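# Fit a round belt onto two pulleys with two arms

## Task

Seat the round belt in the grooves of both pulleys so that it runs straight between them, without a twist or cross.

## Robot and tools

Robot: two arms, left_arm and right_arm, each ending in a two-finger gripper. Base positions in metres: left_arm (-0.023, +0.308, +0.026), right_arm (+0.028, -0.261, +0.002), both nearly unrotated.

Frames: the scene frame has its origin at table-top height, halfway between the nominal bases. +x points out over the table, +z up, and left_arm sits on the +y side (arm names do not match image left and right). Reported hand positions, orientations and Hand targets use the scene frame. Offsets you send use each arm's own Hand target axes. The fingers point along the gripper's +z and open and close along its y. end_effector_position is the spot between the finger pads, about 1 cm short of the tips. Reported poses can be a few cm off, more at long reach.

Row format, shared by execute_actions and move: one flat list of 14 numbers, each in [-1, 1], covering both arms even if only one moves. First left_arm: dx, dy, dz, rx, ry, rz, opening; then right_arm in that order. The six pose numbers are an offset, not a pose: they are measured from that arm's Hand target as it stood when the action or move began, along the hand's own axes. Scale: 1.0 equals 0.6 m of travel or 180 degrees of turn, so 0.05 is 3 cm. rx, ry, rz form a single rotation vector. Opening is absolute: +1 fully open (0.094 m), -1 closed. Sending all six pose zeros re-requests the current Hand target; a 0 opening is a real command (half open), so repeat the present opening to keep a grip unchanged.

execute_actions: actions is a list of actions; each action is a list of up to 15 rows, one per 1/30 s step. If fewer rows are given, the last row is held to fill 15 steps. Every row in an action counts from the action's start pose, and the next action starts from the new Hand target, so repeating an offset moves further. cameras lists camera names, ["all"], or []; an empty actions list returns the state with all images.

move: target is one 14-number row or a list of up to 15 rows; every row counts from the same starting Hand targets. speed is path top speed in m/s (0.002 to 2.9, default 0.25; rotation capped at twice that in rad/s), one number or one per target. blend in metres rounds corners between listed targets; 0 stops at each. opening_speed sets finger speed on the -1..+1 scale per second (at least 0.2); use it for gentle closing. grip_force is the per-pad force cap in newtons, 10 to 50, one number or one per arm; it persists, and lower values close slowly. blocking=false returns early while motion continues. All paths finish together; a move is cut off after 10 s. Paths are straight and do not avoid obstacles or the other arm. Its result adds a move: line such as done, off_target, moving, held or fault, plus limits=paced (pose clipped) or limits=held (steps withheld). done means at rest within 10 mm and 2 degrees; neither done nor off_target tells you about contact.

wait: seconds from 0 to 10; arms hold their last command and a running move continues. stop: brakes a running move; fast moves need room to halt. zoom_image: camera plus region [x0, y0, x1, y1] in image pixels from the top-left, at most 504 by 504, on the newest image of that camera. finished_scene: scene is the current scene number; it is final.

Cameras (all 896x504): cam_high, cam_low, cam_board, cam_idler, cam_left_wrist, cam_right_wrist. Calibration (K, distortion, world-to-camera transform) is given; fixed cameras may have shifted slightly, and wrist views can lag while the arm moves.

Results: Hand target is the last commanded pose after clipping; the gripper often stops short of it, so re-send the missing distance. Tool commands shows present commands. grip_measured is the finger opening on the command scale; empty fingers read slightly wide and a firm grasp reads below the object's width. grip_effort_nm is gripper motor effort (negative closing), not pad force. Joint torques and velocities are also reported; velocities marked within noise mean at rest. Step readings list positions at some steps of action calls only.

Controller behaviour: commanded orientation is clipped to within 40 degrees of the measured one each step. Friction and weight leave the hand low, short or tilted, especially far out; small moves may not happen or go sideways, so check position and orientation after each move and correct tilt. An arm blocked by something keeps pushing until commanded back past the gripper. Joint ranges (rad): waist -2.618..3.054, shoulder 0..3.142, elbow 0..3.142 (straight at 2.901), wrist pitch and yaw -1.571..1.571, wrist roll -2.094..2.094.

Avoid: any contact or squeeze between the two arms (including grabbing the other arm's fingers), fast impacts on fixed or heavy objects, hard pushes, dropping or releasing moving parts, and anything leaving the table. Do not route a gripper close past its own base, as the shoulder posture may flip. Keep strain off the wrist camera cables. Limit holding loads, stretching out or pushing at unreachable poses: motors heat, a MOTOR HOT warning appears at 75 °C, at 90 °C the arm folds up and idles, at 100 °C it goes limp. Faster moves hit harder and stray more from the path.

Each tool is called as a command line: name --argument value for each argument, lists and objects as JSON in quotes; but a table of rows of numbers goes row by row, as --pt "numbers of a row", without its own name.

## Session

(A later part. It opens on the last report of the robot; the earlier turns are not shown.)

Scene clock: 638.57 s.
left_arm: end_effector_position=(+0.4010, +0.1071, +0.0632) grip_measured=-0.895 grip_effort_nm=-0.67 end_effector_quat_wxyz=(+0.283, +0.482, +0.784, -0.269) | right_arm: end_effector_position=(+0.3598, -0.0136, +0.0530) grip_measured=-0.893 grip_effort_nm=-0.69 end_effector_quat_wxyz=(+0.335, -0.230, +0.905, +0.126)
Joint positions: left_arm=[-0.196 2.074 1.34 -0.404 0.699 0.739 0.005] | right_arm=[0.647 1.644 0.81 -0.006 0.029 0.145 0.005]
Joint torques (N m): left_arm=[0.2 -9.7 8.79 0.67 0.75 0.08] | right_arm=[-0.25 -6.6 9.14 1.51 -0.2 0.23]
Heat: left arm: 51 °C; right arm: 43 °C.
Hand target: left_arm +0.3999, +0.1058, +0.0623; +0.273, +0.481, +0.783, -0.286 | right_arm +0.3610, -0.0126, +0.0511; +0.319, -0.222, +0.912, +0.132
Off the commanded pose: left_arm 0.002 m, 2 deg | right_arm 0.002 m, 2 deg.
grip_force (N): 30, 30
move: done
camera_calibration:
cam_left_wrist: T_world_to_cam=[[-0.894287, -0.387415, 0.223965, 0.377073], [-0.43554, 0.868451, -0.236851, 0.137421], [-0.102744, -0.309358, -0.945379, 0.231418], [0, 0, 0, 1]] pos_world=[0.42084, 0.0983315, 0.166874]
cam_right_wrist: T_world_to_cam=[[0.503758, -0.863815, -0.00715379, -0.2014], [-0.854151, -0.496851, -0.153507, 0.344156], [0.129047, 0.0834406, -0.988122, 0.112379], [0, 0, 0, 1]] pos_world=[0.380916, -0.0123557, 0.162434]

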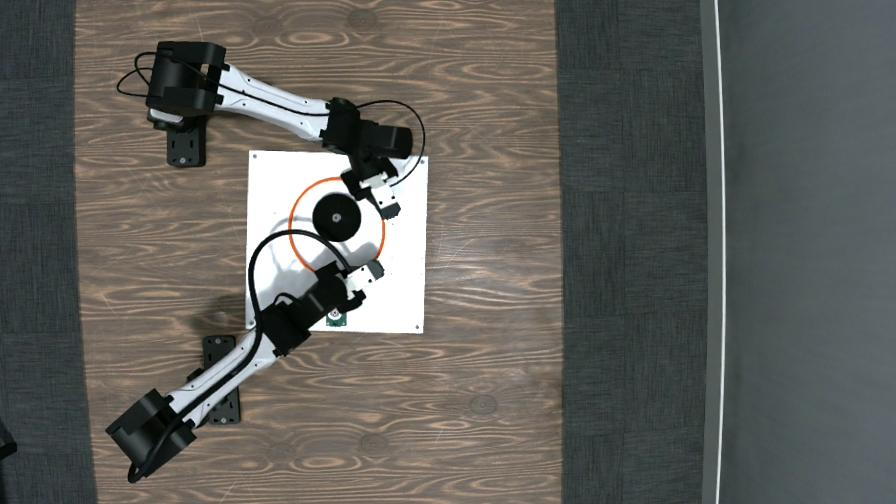

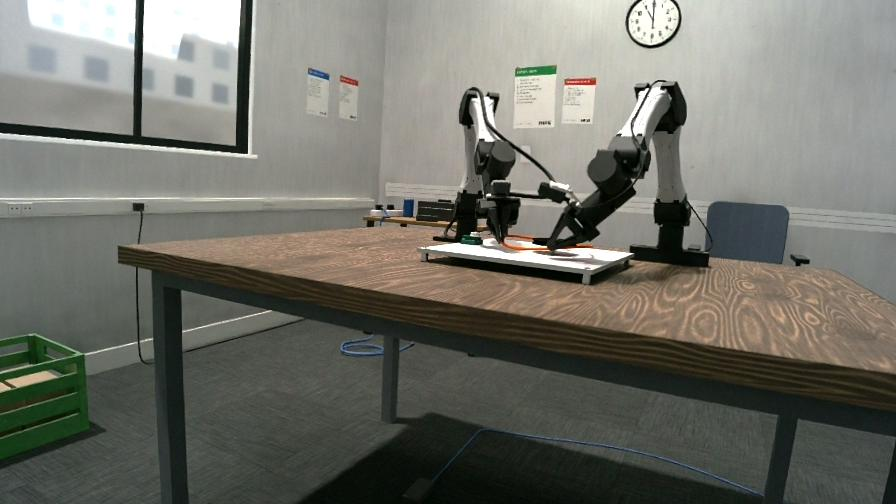

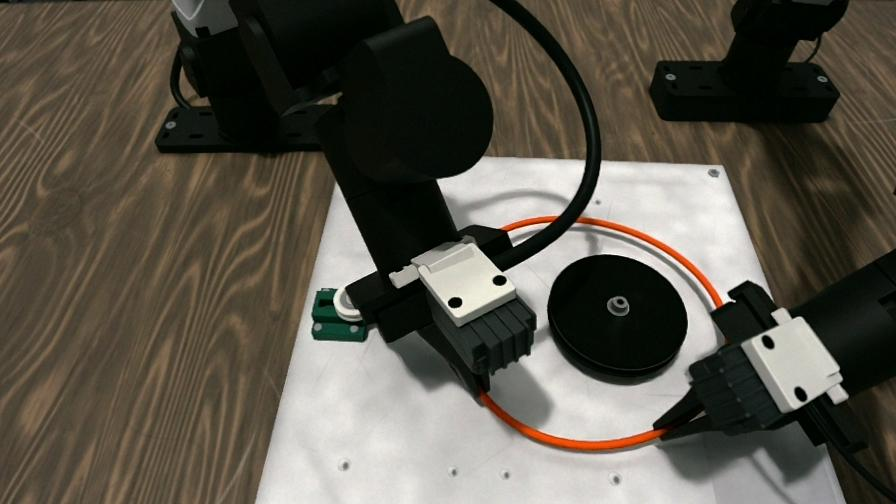

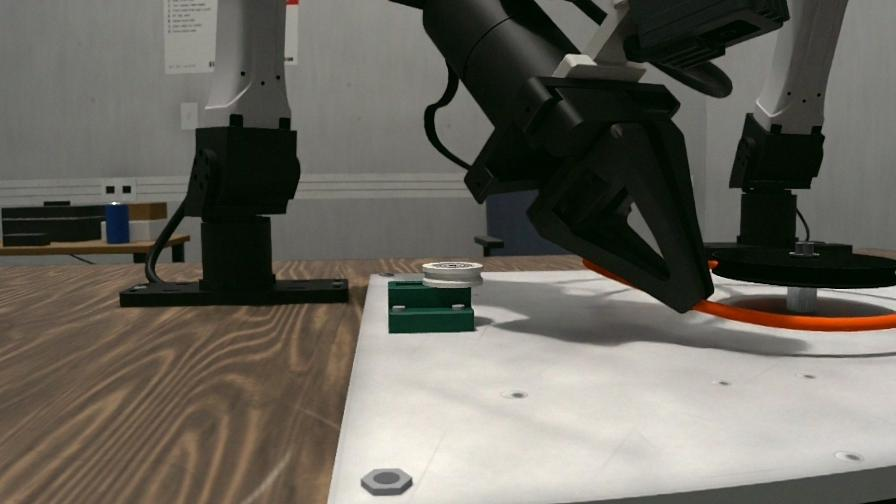

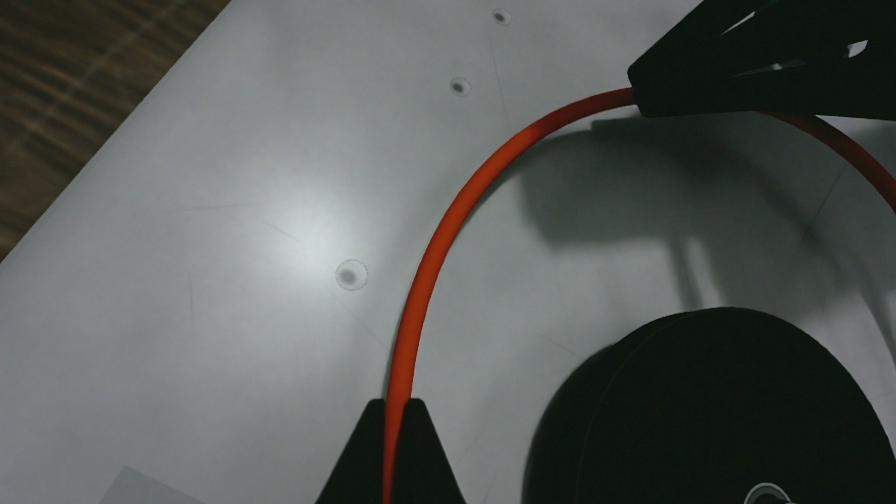

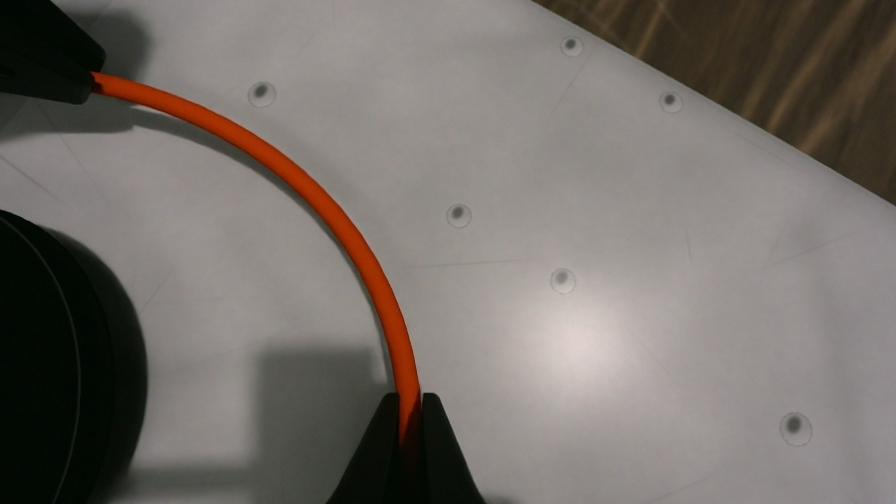

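move --pt "-0.0082 -0.0022 -0.0080 -0.0066 -0.0041 0.0079 -1 -0.0032 0.0005 -0.0038 0.0036 -0.0096 -0.0042 -1" --pt "-0.0300 -0.0158 0.0180 -0.0066 -0.0041 0.0079 -1 0.0087 -0.0313 -0.0178 0.0036 -0.0096 -0.0042 -1" --speed 0.06 --blend 0.005 --cameras '["all"]'

zoom_image --camera "cam_low" --region '[500, 220, 610, 265]'

zoom_image --camera "cam_idler" --region '[560, 200, 896, 350]'

zoom_image --camera "cam_high" --region '[280, 165, 400, 285]'

zoom_image --camera "cam_board" --region '[480, 200, 740, 460]'

Scene clock: 789.53 s.
left_arm: end_effector_position=(+0.3912, +0.0877, +0.0632) grip_measured=-0.895 grip_effort_nm=-0.67 end_effector_quat_wxyz=(+0.272, +0.486, +0.782, -0.281) | right_arm: end_effector_position=(+0.3637, -0.0336, +0.0479) grip_measured=-0.893 grip_effort_nm=-0.69 end_effector_quat_wxyz=(+0.330, -0.221, +0.910, +0.120)
Joint positions: left_arm=[-0.243 2.074 1.34 -0.404 0.699 0.704 0.005] | right_arm=[0.593 1.629 0.782 -0.006 0.008 0.12 0.005]
Joint torques (N m): left_arm=[-0.39 -11.36 7.61 1.35 0.44 -0.14] | right_arm=[-0.06 -10.92 5.3 1.89 -0.19 -0.09]
Heat: left arm: 46 °C; right arm: 45 °C.
Hand target: left_arm +0.4000, +0.0839, +0.0693; +0.287, +0.486, +0.778, -0.277 | right_arm +0.3609, -0.0347, +0.0539; +0.334, -0.224, +0.906, +0.128
Off the commanded pose: left_arm 0.011 m, 2 deg | right_arm 0.007 m, 1 deg.
grip_force (N): 30, 30
move: off_target (left_arm)
camera_calibration:
cam_left_wrist: T_world_to_cam=[[-0.89659, -0.366718, 0.248282, 0.358469], [-0.422519, 0.876296, -0.231481, 0.143905], [-0.13268, -0.312447, -0.940624, 0.236061], [0, 0, 0, 1]] pos_world=[0.413523, 0.0791098, 0.166354]
cam_right_wrist: T_world_to_cam=[[0.48491, -0.874547, -0.00537112, -0.214259], [-0.866409, -0.479543, -0.139193, 0.341126], [0.119156, 0.07215, -0.990251, 0.111839], [0, 0, 0, 1]] pos_world=[0.386125, -0.0318638, 0.15708]

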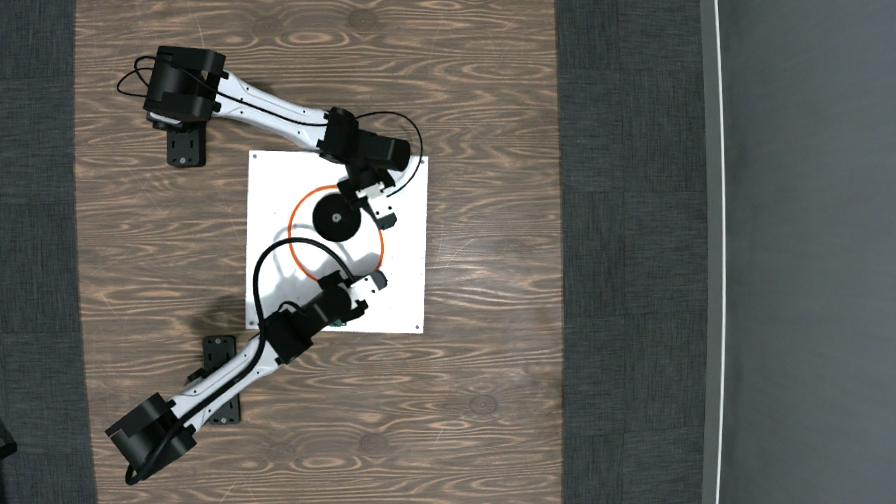

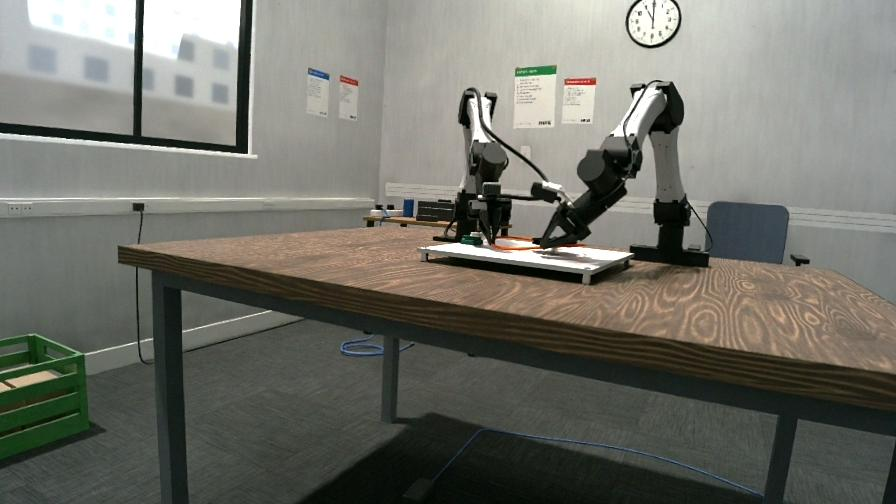

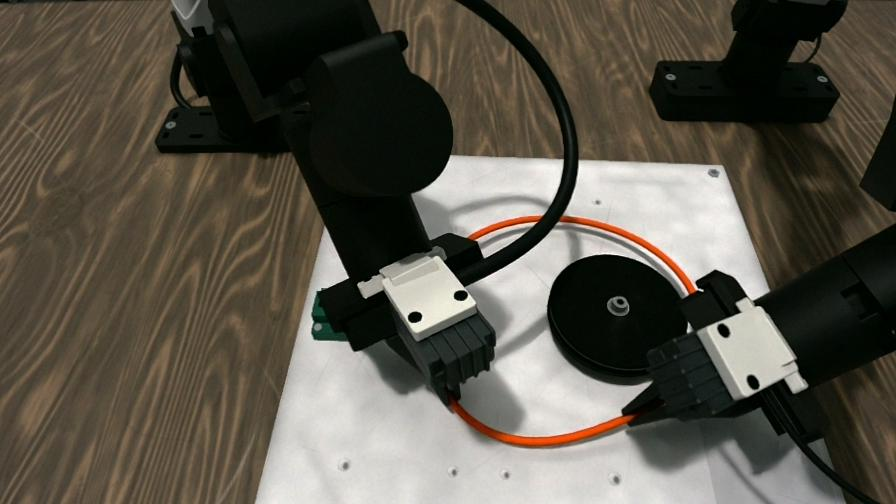

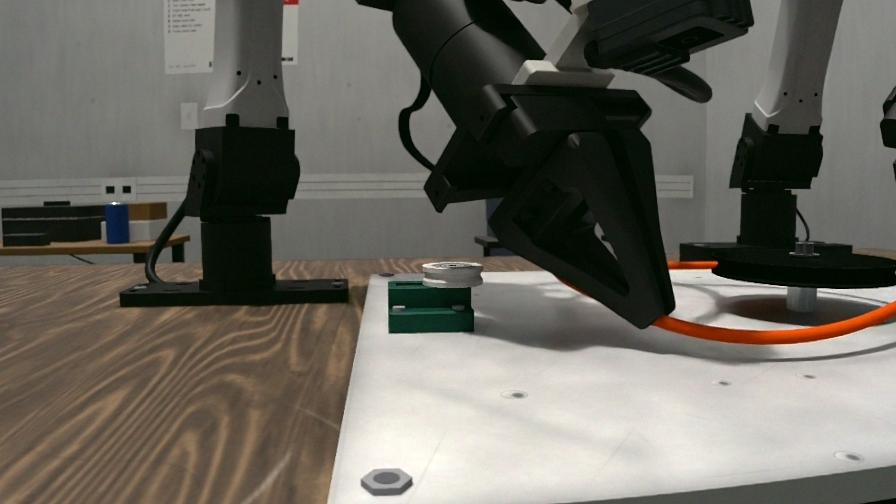

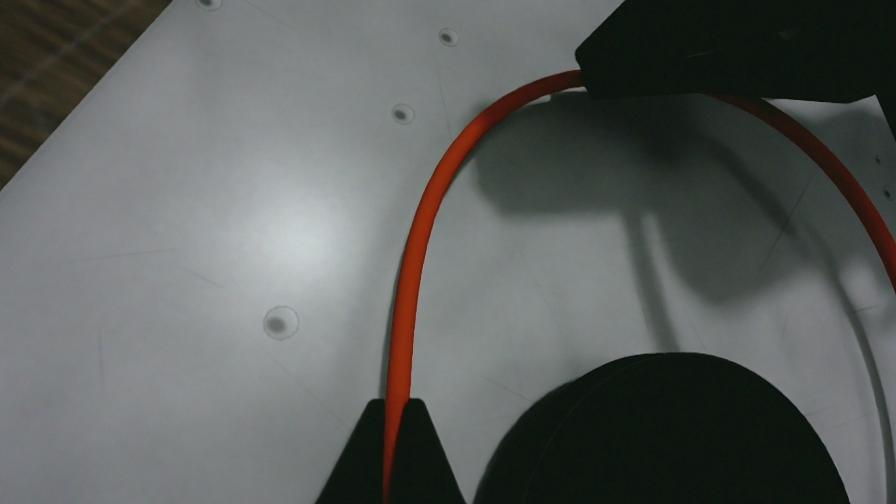

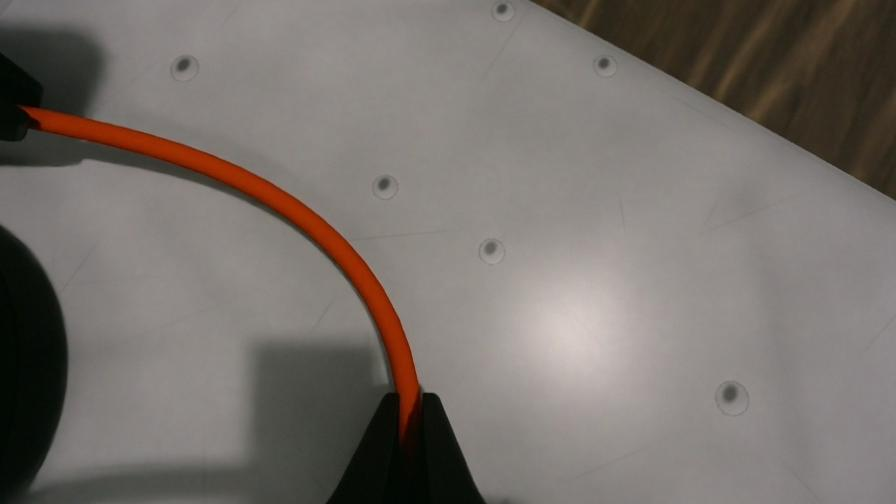

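Scaled by 4.582 from the camera's 896x504 image, which has a finer 1280x720 frame.

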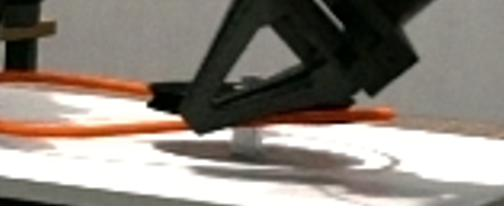

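Scaled by 1.500 from the camera's 896x504 image, which has a finer 1280x720 frame.

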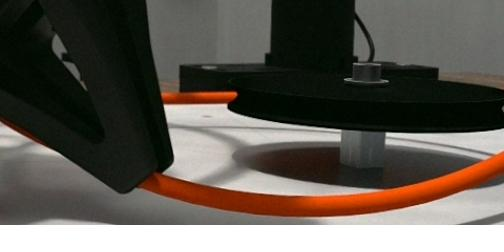

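Scaled by 4.200 from the camera's 896x504 image, which has a finer 1280x720 frame.

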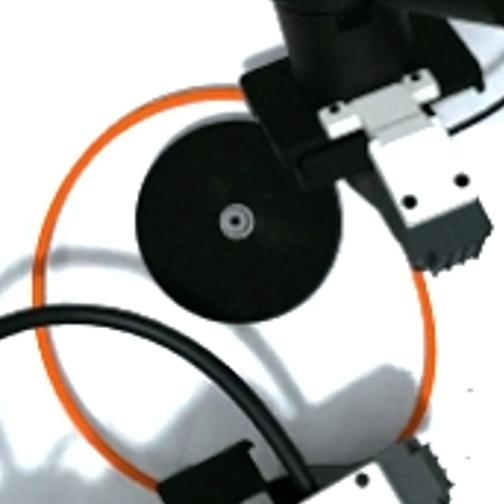

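Scaled by 1.938 from the camera's 896x504 image, which has a finer 1280x720 frame.

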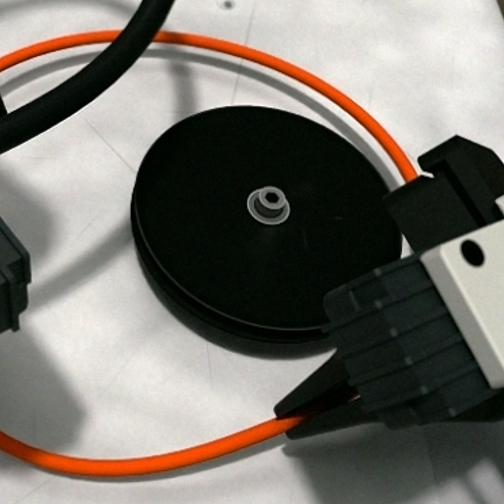

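move --target '[-0.0082,-0.0022,-0.0080,0,0,0,-1,-0.0085,0.0013,-0.0102,0,0,0,-1]' --speed 0.06 --cameras '["cam_high","cam_low","cam_board","cam_idler"]'

zoom_image --camera "cam_low" --region '[560, 230, 600, 255]'

zoom_image --camera "cam_idler" --region '[560, 200, 896, 350]'

Scene clock: 811.27 s.
left_arm: end_effector_position=(+0.3912, +0.0877, +0.0632) grip_measured=-0.895 grip_effort_nm=-0.67 end_effector_quat_wxyz=(+0.272, +0.485, +0.782, -0.281) | right_arm: end_effector_position=(+0.3654, -0.0337, +0.0560) grip_measured=-0.893 grip_effort_nm=-0.69 end_effector_quat_wxyz=(+0.340, -0.219, +0.907, +0.121)
Joint positions: left_arm=[-0.243 2.074 1.34 -0.404 0.699 0.702 0.005] | right_arm=[0.593 1.608 0.782 -0.006 0.014 0.12 0.005]
Joint torques (N m): left_arm=[-0.44 -12.62 8.28 1.1 0.43 -0.13] | right_arm=[0.06 -10.8 6.75 1.56 -0.19 -0.08]
Heat: left arm: 48 °C; right arm: 41 °C.
Hand target: left_arm +0.3997, +0.0839, +0.0763; +0.287, +0.486, +0.778, -0.277 | right_arm +0.3606, -0.0347, +0.0619; +0.334, -0.224, +0.906, +0.128
Off the commanded pose: left_arm 0.016 m, 2 deg | right_arm 0.008 m, 1 deg.
grip_force (N): 30, 30
move: off_target (left_arm)
Images, in order (width x height): cam_high 896x504, cam_low 896x504, cam_board 896x504, cam_idler 896x504.

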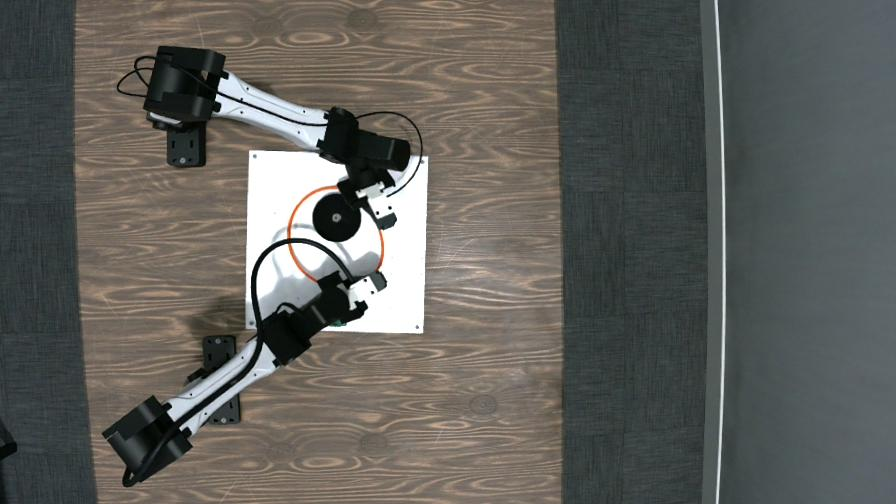

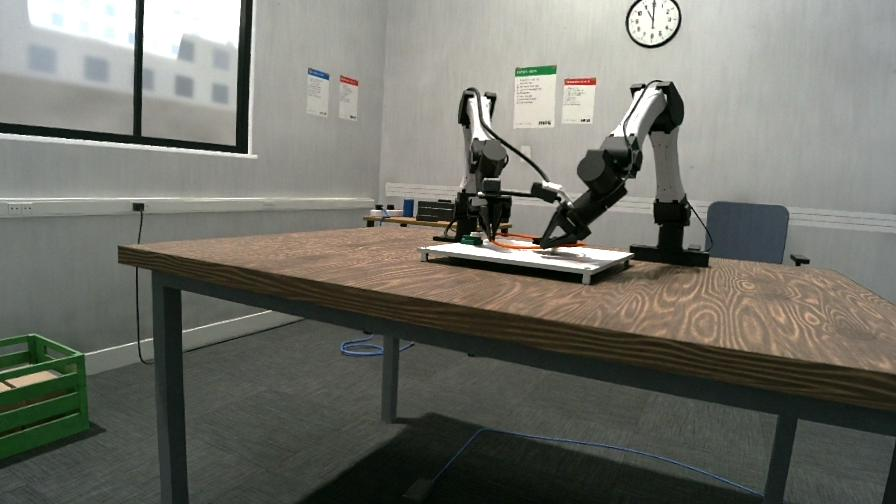

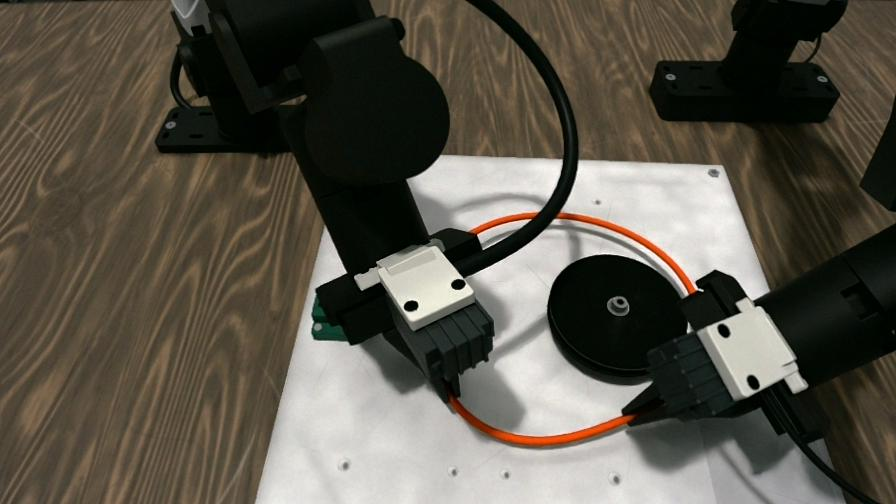

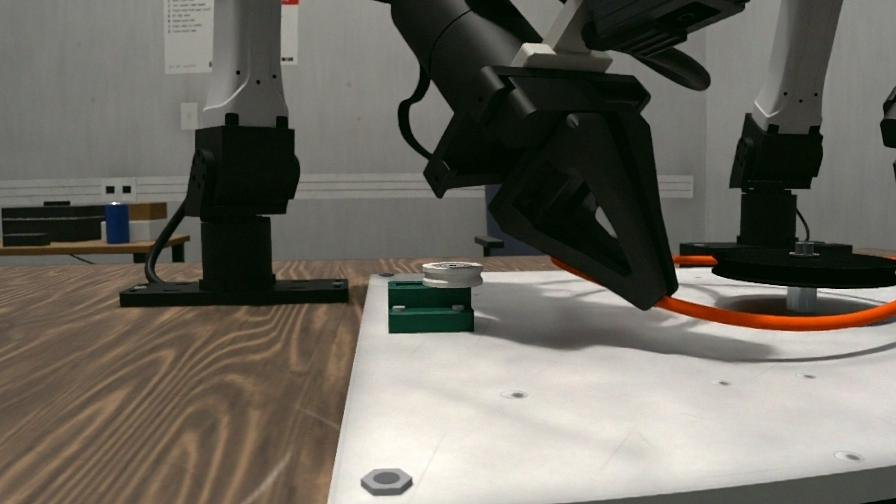

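Scaled by 12.600 from the camera's 896x504 image, which has a finer 1280x720 frame.

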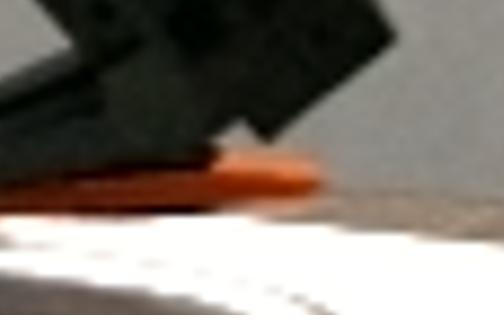

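Scaled by 1.500 from the camera's 896x504 image, which has a finer 1280x720 frame.

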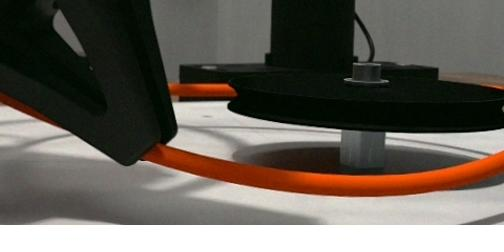

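move --target '[-0.0068,-0.0014,-0.0065,0,0,0,-1,0,0,0,0,0,0,-1]' --speed 0.06 --cameras '["cam_high","cam_low","cam_board","cam_idler"]'

zoom_image --camera "cam_low" --region '[525, 230, 595, 255]'

zoom_image --camera "cam_idler" --region '[560, 200, 896, 350]'

Scene clock: 833.73 s.
left_arm: end_effector_position=(+0.3939, +0.0871, +0.0660) grip_measured=-0.895 grip_effort_nm=-0.67 end_effector_quat_wxyz=(+0.275, +0.486, +0.781, -0.280) | right_arm: end_effector_position=(+0.3657, -0.0342, +0.0560) grip_measured=-0.893 grip_effort_nm=-0.69 end_effector_quat_wxyz=(+0.341, -0.218, +0.907, +0.119)
Joint positions: left_arm=[-0.243 2.074 1.348 -0.404 0.699 0.702 0.005] | right_arm=[0.593 1.608 0.782 -0.006 0.017 0.12 0.005]
Joint torques (N m): left_arm=[-0.44 -13.56 8.55 0.89 0.45 -0.16] | right_arm=[0.06 -10.81 6.75 1.56 -0.19 -0.08]
Heat: left arm: 50 °C; right arm: 41 °C.
Hand target: left_arm +0.3998, +0.0839, +0.0820; +0.287, +0.486, +0.778, -0.277 | right_arm +0.3606, -0.0347, +0.0619; +0.334, -0.224, +0.906, +0.128
Off the commanded pose: left_arm 0.017 m, 1 deg | right_arm 0.008 m, 1 deg.
grip_force (N): 30, 30
move: off_target (left_arm)
Images, in order (width x height): cam_high 896x504, cam_low 896x504, cam_board 896x504, cam_idler 896x504.

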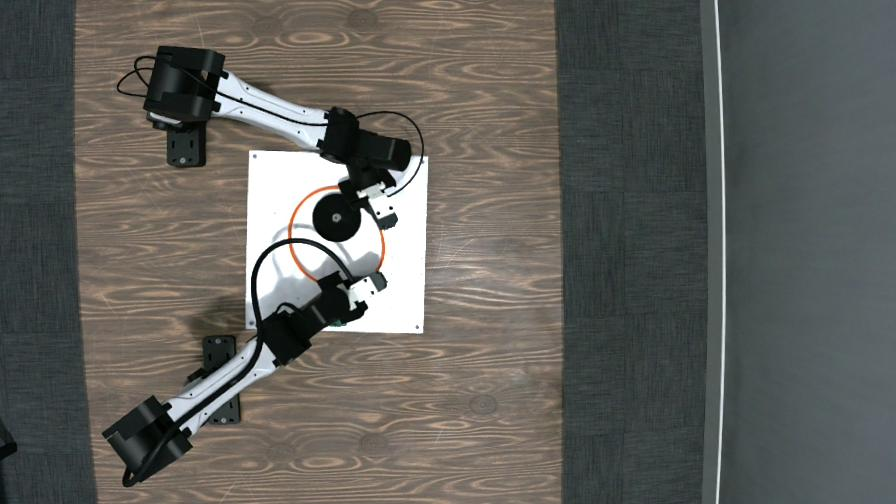

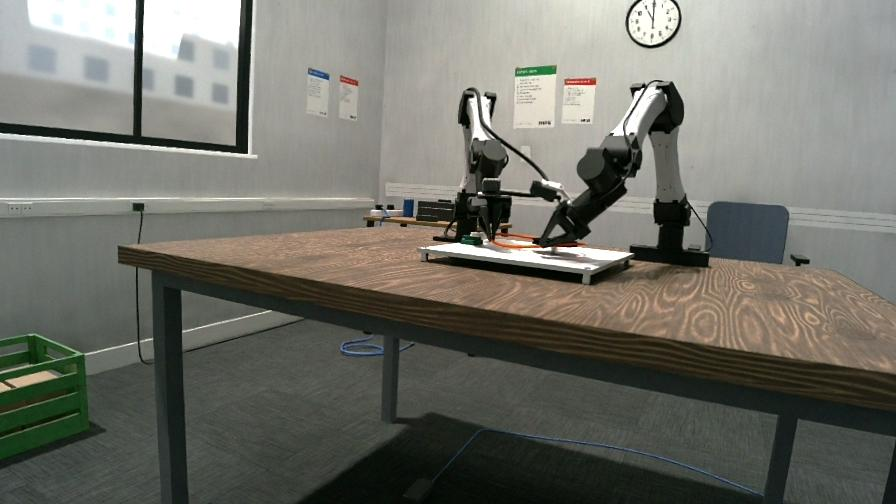

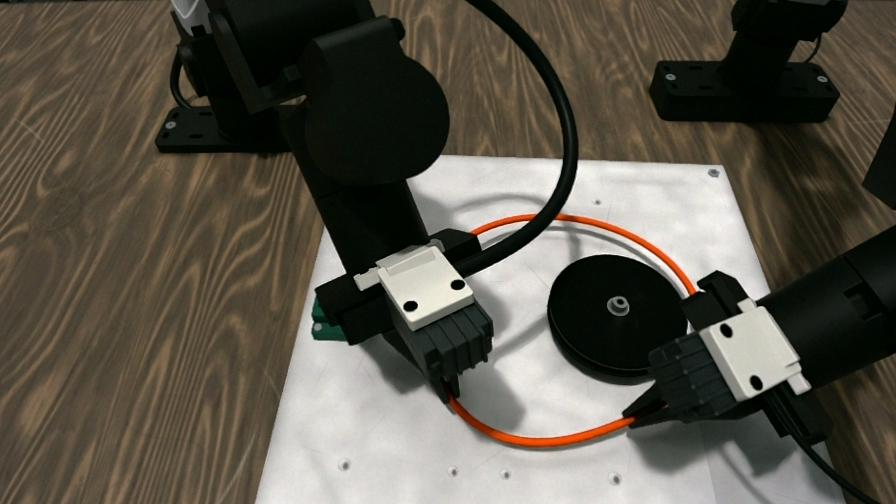

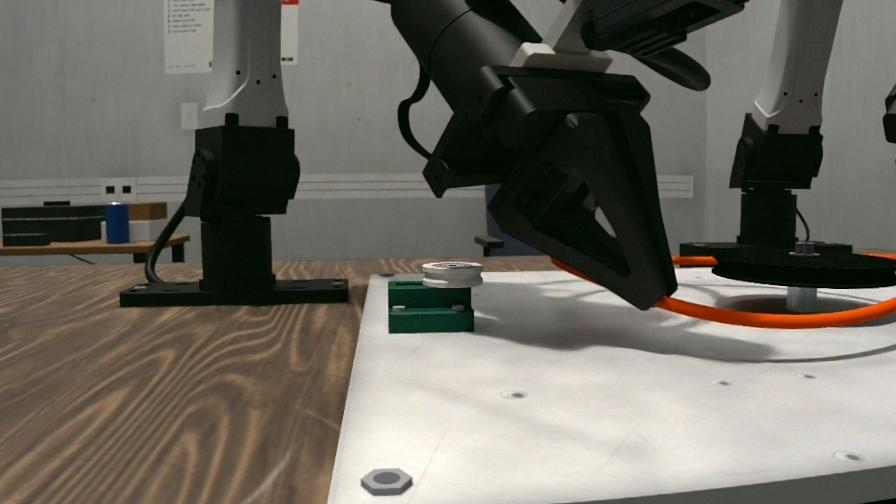

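Scaled by 7.200 from the camera's 896x504 image, which has a finer 1280x720 frame.

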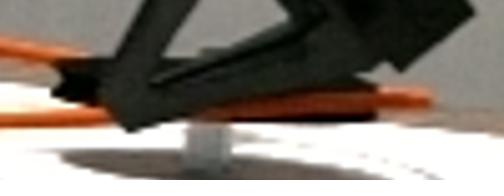

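Scaled by 1.500 from the camera's 896x504 image, which has a finer 1280x720 frame.

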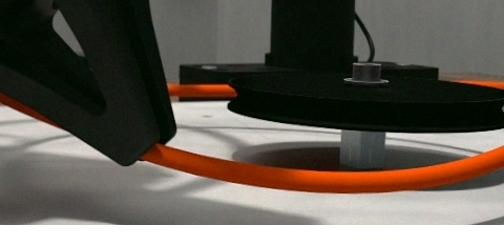

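move --target '[-0.0125,-0.0155,0.0167,0,0,0,-1,0.0057,-0.0242,-0.0145,0,0,0,-1]' --speed 0.05 --cameras '["cam_high","cam_low","cam_board","cam_idler"]'

zoom_image --camera "cam_low" --region '[525, 230, 595, 255]'

zoom_image --camera "cam_idler" --region '[560, 200, 896, 350]'

zoom_image --camera "cam_high" --region '[280, 165, 400, 285]'

zoom_image --camera "cam_board" --region '[480, 200, 740, 460]'

Scene clock: 871.33 s.
left_arm: end_effector_position=(+0.3865, +0.0734, +0.0652) grip_measured=-0.895 grip_effort_nm=-0.67 end_effector_quat_wxyz=(+0.264, +0.483, +0.784, -0.287) | right_arm: end_effector_position=(+0.3711, -0.0474, +0.0662) grip_measured=-0.893 grip_effort_nm=-0.69 end_effector_quat_wxyz=(+0.350, -0.218, +0.903, +0.122)
Joint positions: left_arm=[-0.278 2.074 1.348 -0.404 0.692 0.659 0.005] | right_arm=[0.544 1.568 0.772 -0.016 -0.015 0.083 0.005]
Joint torques (N m): left_arm=[-0.79 -13.85 7.5 1.24 0.36 -0.15] | right_arm=[-0.13 -10.51 5.44 1.54 -0.23 -0.08]
Heat: left arm: 55 °C; right arm: 40 °C.
Hand target: left_arm +0.3958, +0.0689, +0.0820; +0.287, +0.486, +0.778, -0.277 | right_arm +0.3608, -0.0517, +0.0650; +0.334, -0.224, +0.906, +0.128
Off the commanded pose: left_arm 0.020 m, 3 deg | right_arm 0.011 m, 2 deg.
grip_force (N): 30, 30
move: off_target (left_arm, right_arm)
Images, in order (width x height): cam_high 896x504, cam_low 896x504, cam_board 896x504, cam_idler 896x504.

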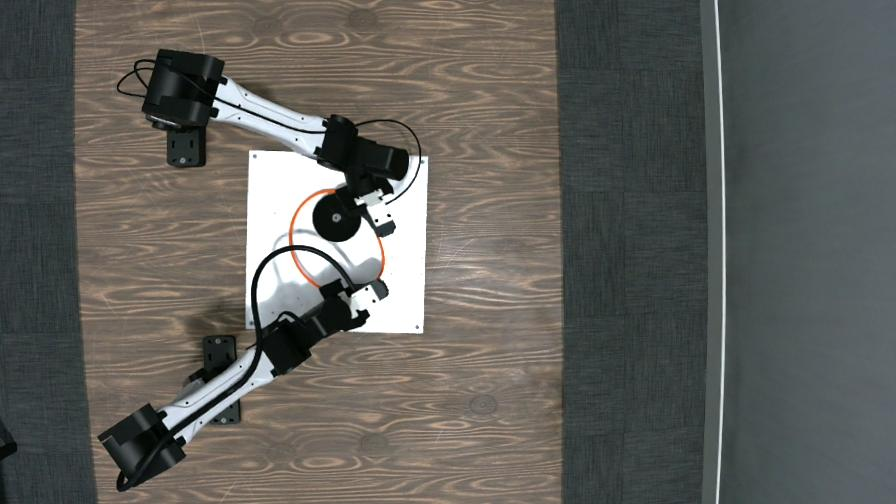

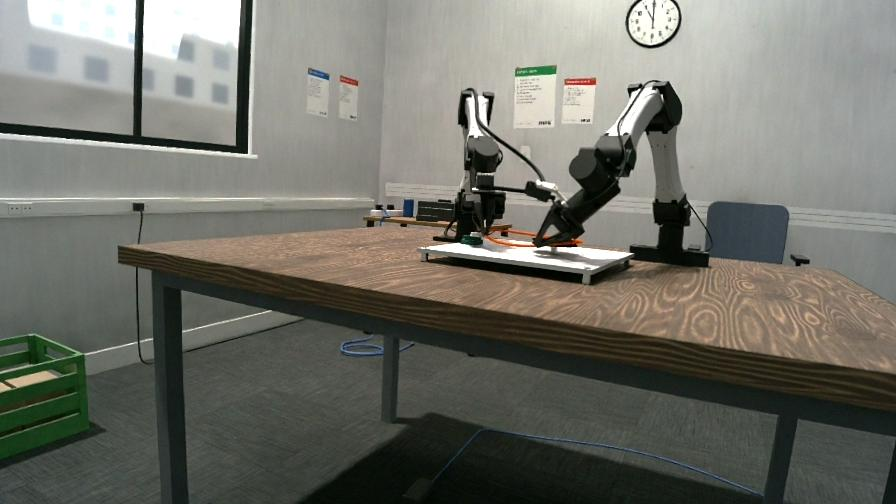

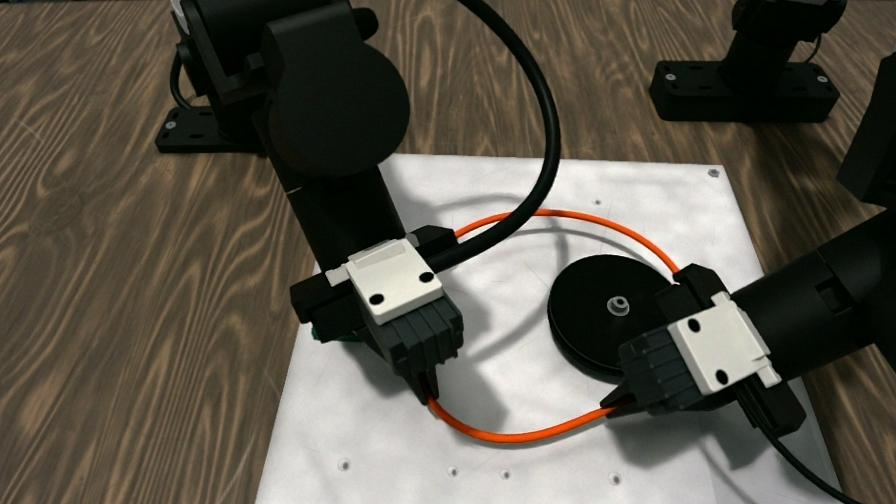

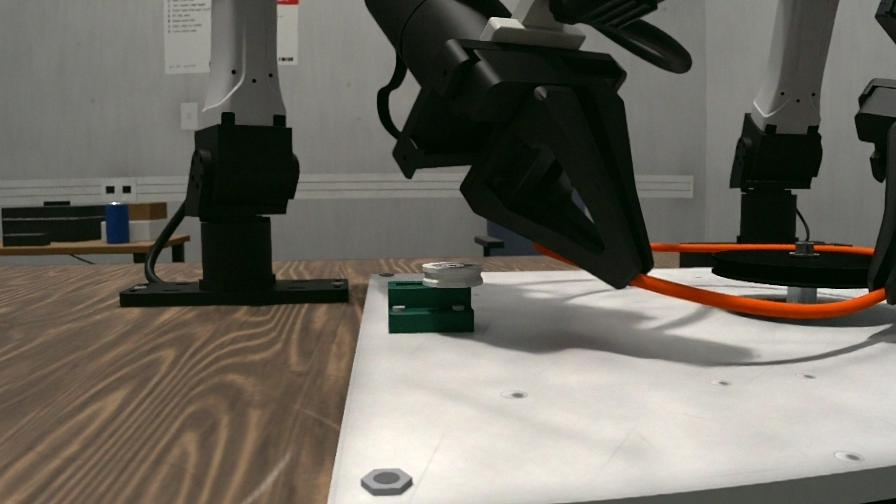

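Scaled by 7.200 from the camera's 896x504 image, which has a finer 1280x720 frame.

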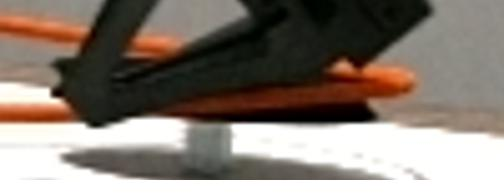

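Scaled by 1.500 from the camera's 896x504 image, which has a finer 1280x720 frame.

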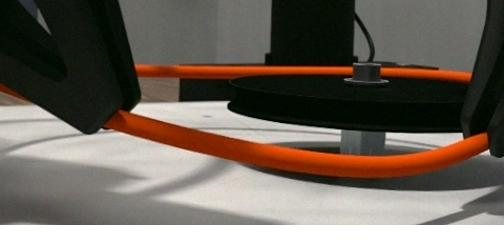

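Scaled by 4.200 from the camera's 896x504 image, which has a finer 1280x720 frame.

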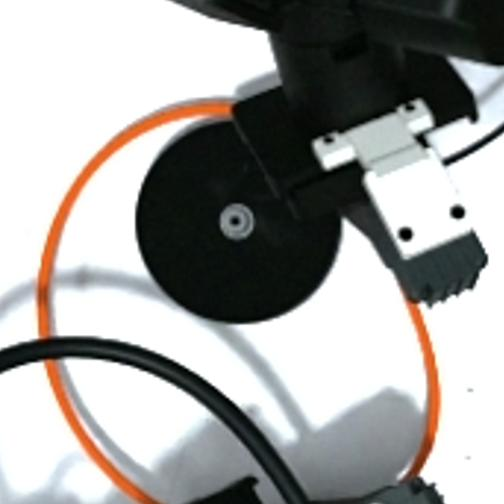

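Scaled by 1.938 from the camera's 896x504 image, which has a finer 1280x720 frame.

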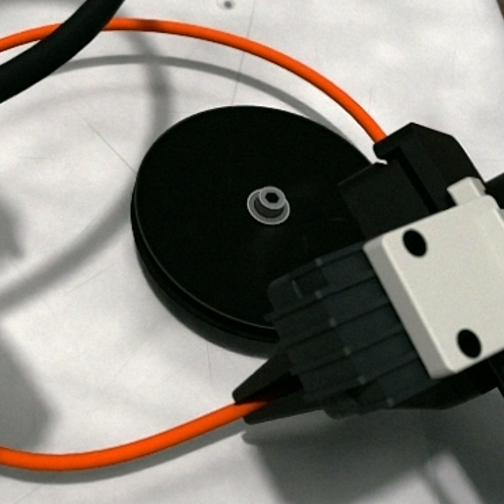

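move --target '[0,0,0,0,0,0,-1,0.0122,-0.0015,0.0137,0,0,0,-1]' --speed 0.05 --cameras '["cam_high","cam_low","cam_board","cam_idler"]'

zoom_image --camera "cam_low" --region '[525, 230, 595, 255]'

zoom_image --camera "cam_idler" --region '[560, 200, 896, 350]'

Scene clock: 883.63 s.
left_arm: end_effector_position=(+0.3865, +0.0734, +0.0652) grip_measured=-0.895 grip_effort_nm=-0.67 end_effector_quat_wxyz=(+0.264, +0.483, +0.784, -0.287) | right_arm: end_effector_position=(+0.3632, -0.0497, +0.0568) grip_measured=-0.893 grip_effort_nm=-0.69 end_effector_quat_wxyz=(+0.337, -0.221, +0.907, +0.124)
Joint positions: left_arm=[-0.278 2.074 1.348 -0.404 0.692 0.659 0.005] | right_arm=[0.544 1.568 0.748 -0.016 -0.027 0.082 0.005]
Joint torques (N m): left_arm=[-0.88 -13.78 7.69 1.27 0.39 -0.11] | right_arm=[-0.17 -7.86 5.29 2.02 -0.2 -0.09]
Heat: left arm: 56 °C; right arm: 40 °C.
Hand target: left_arm +0.3958, +0.0689, +0.0820; +0.287, +0.486, +0.778, -0.277 | right_arm +0.3608, -0.0517, +0.0540; +0.334, -0.224, +0.906, +0.128
Off the commanded pose: left_arm 0.020 m, 3 deg | right_arm 0.004 m, 1 deg.
grip_force (N): 30, 30
move: off_target (left_arm)
Images, in order (width x height): cam_high 896x504, cam_low 896x504, cam_board 896x504, cam_idler 896x504.

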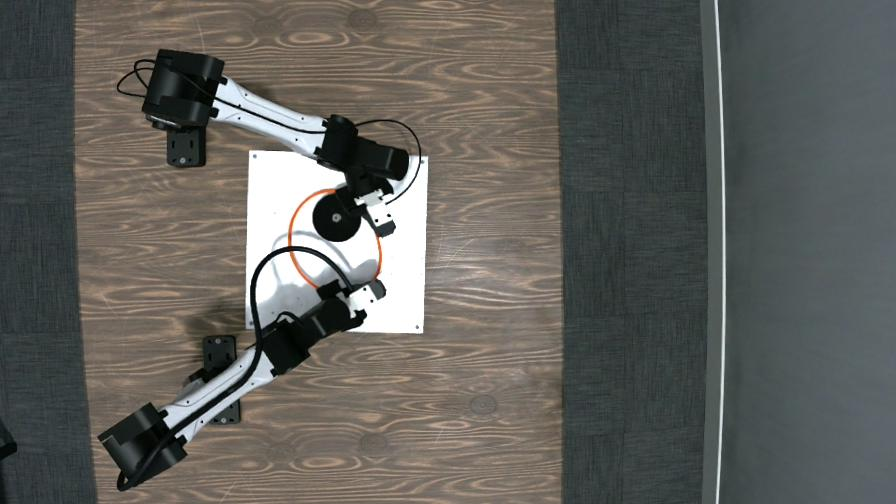

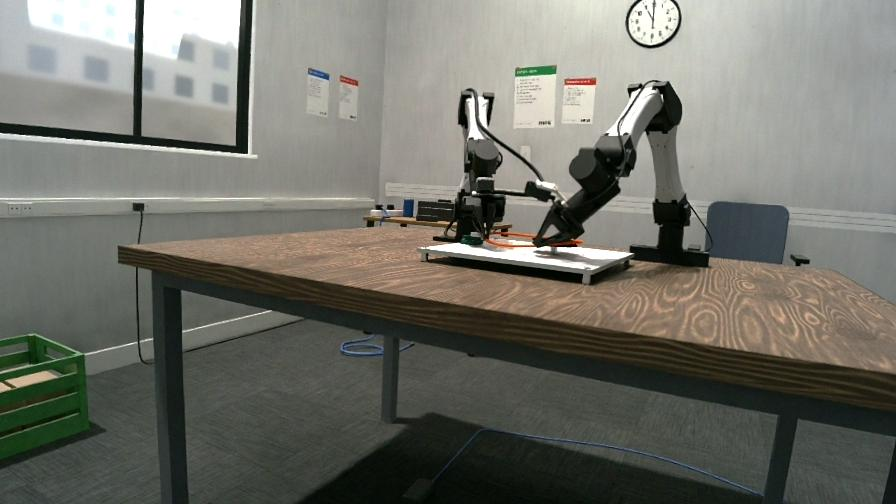

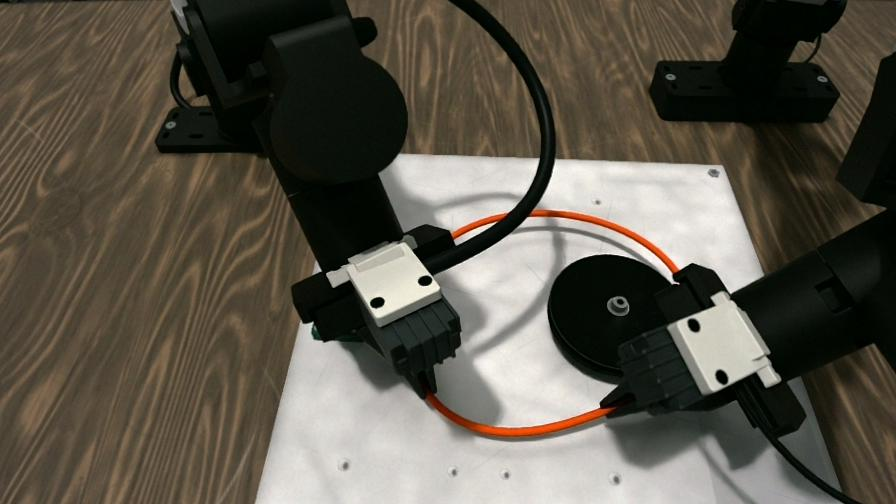

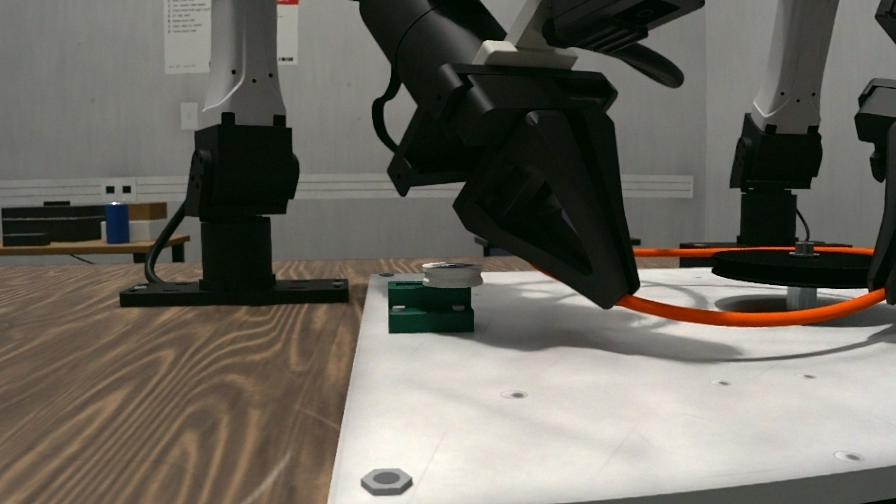

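Scaled by 7.200 from the camera's 896x504 image, which has a finer 1280x720 frame.

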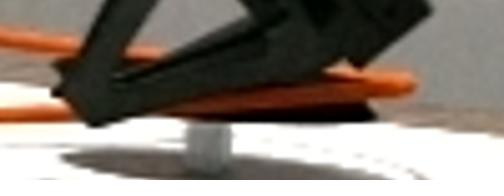

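Scaled by 1.500 from the camera's 896x504 image, which has a finer 1280x720 frame.

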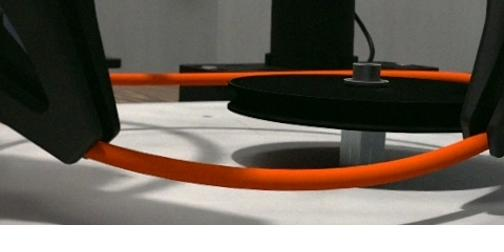

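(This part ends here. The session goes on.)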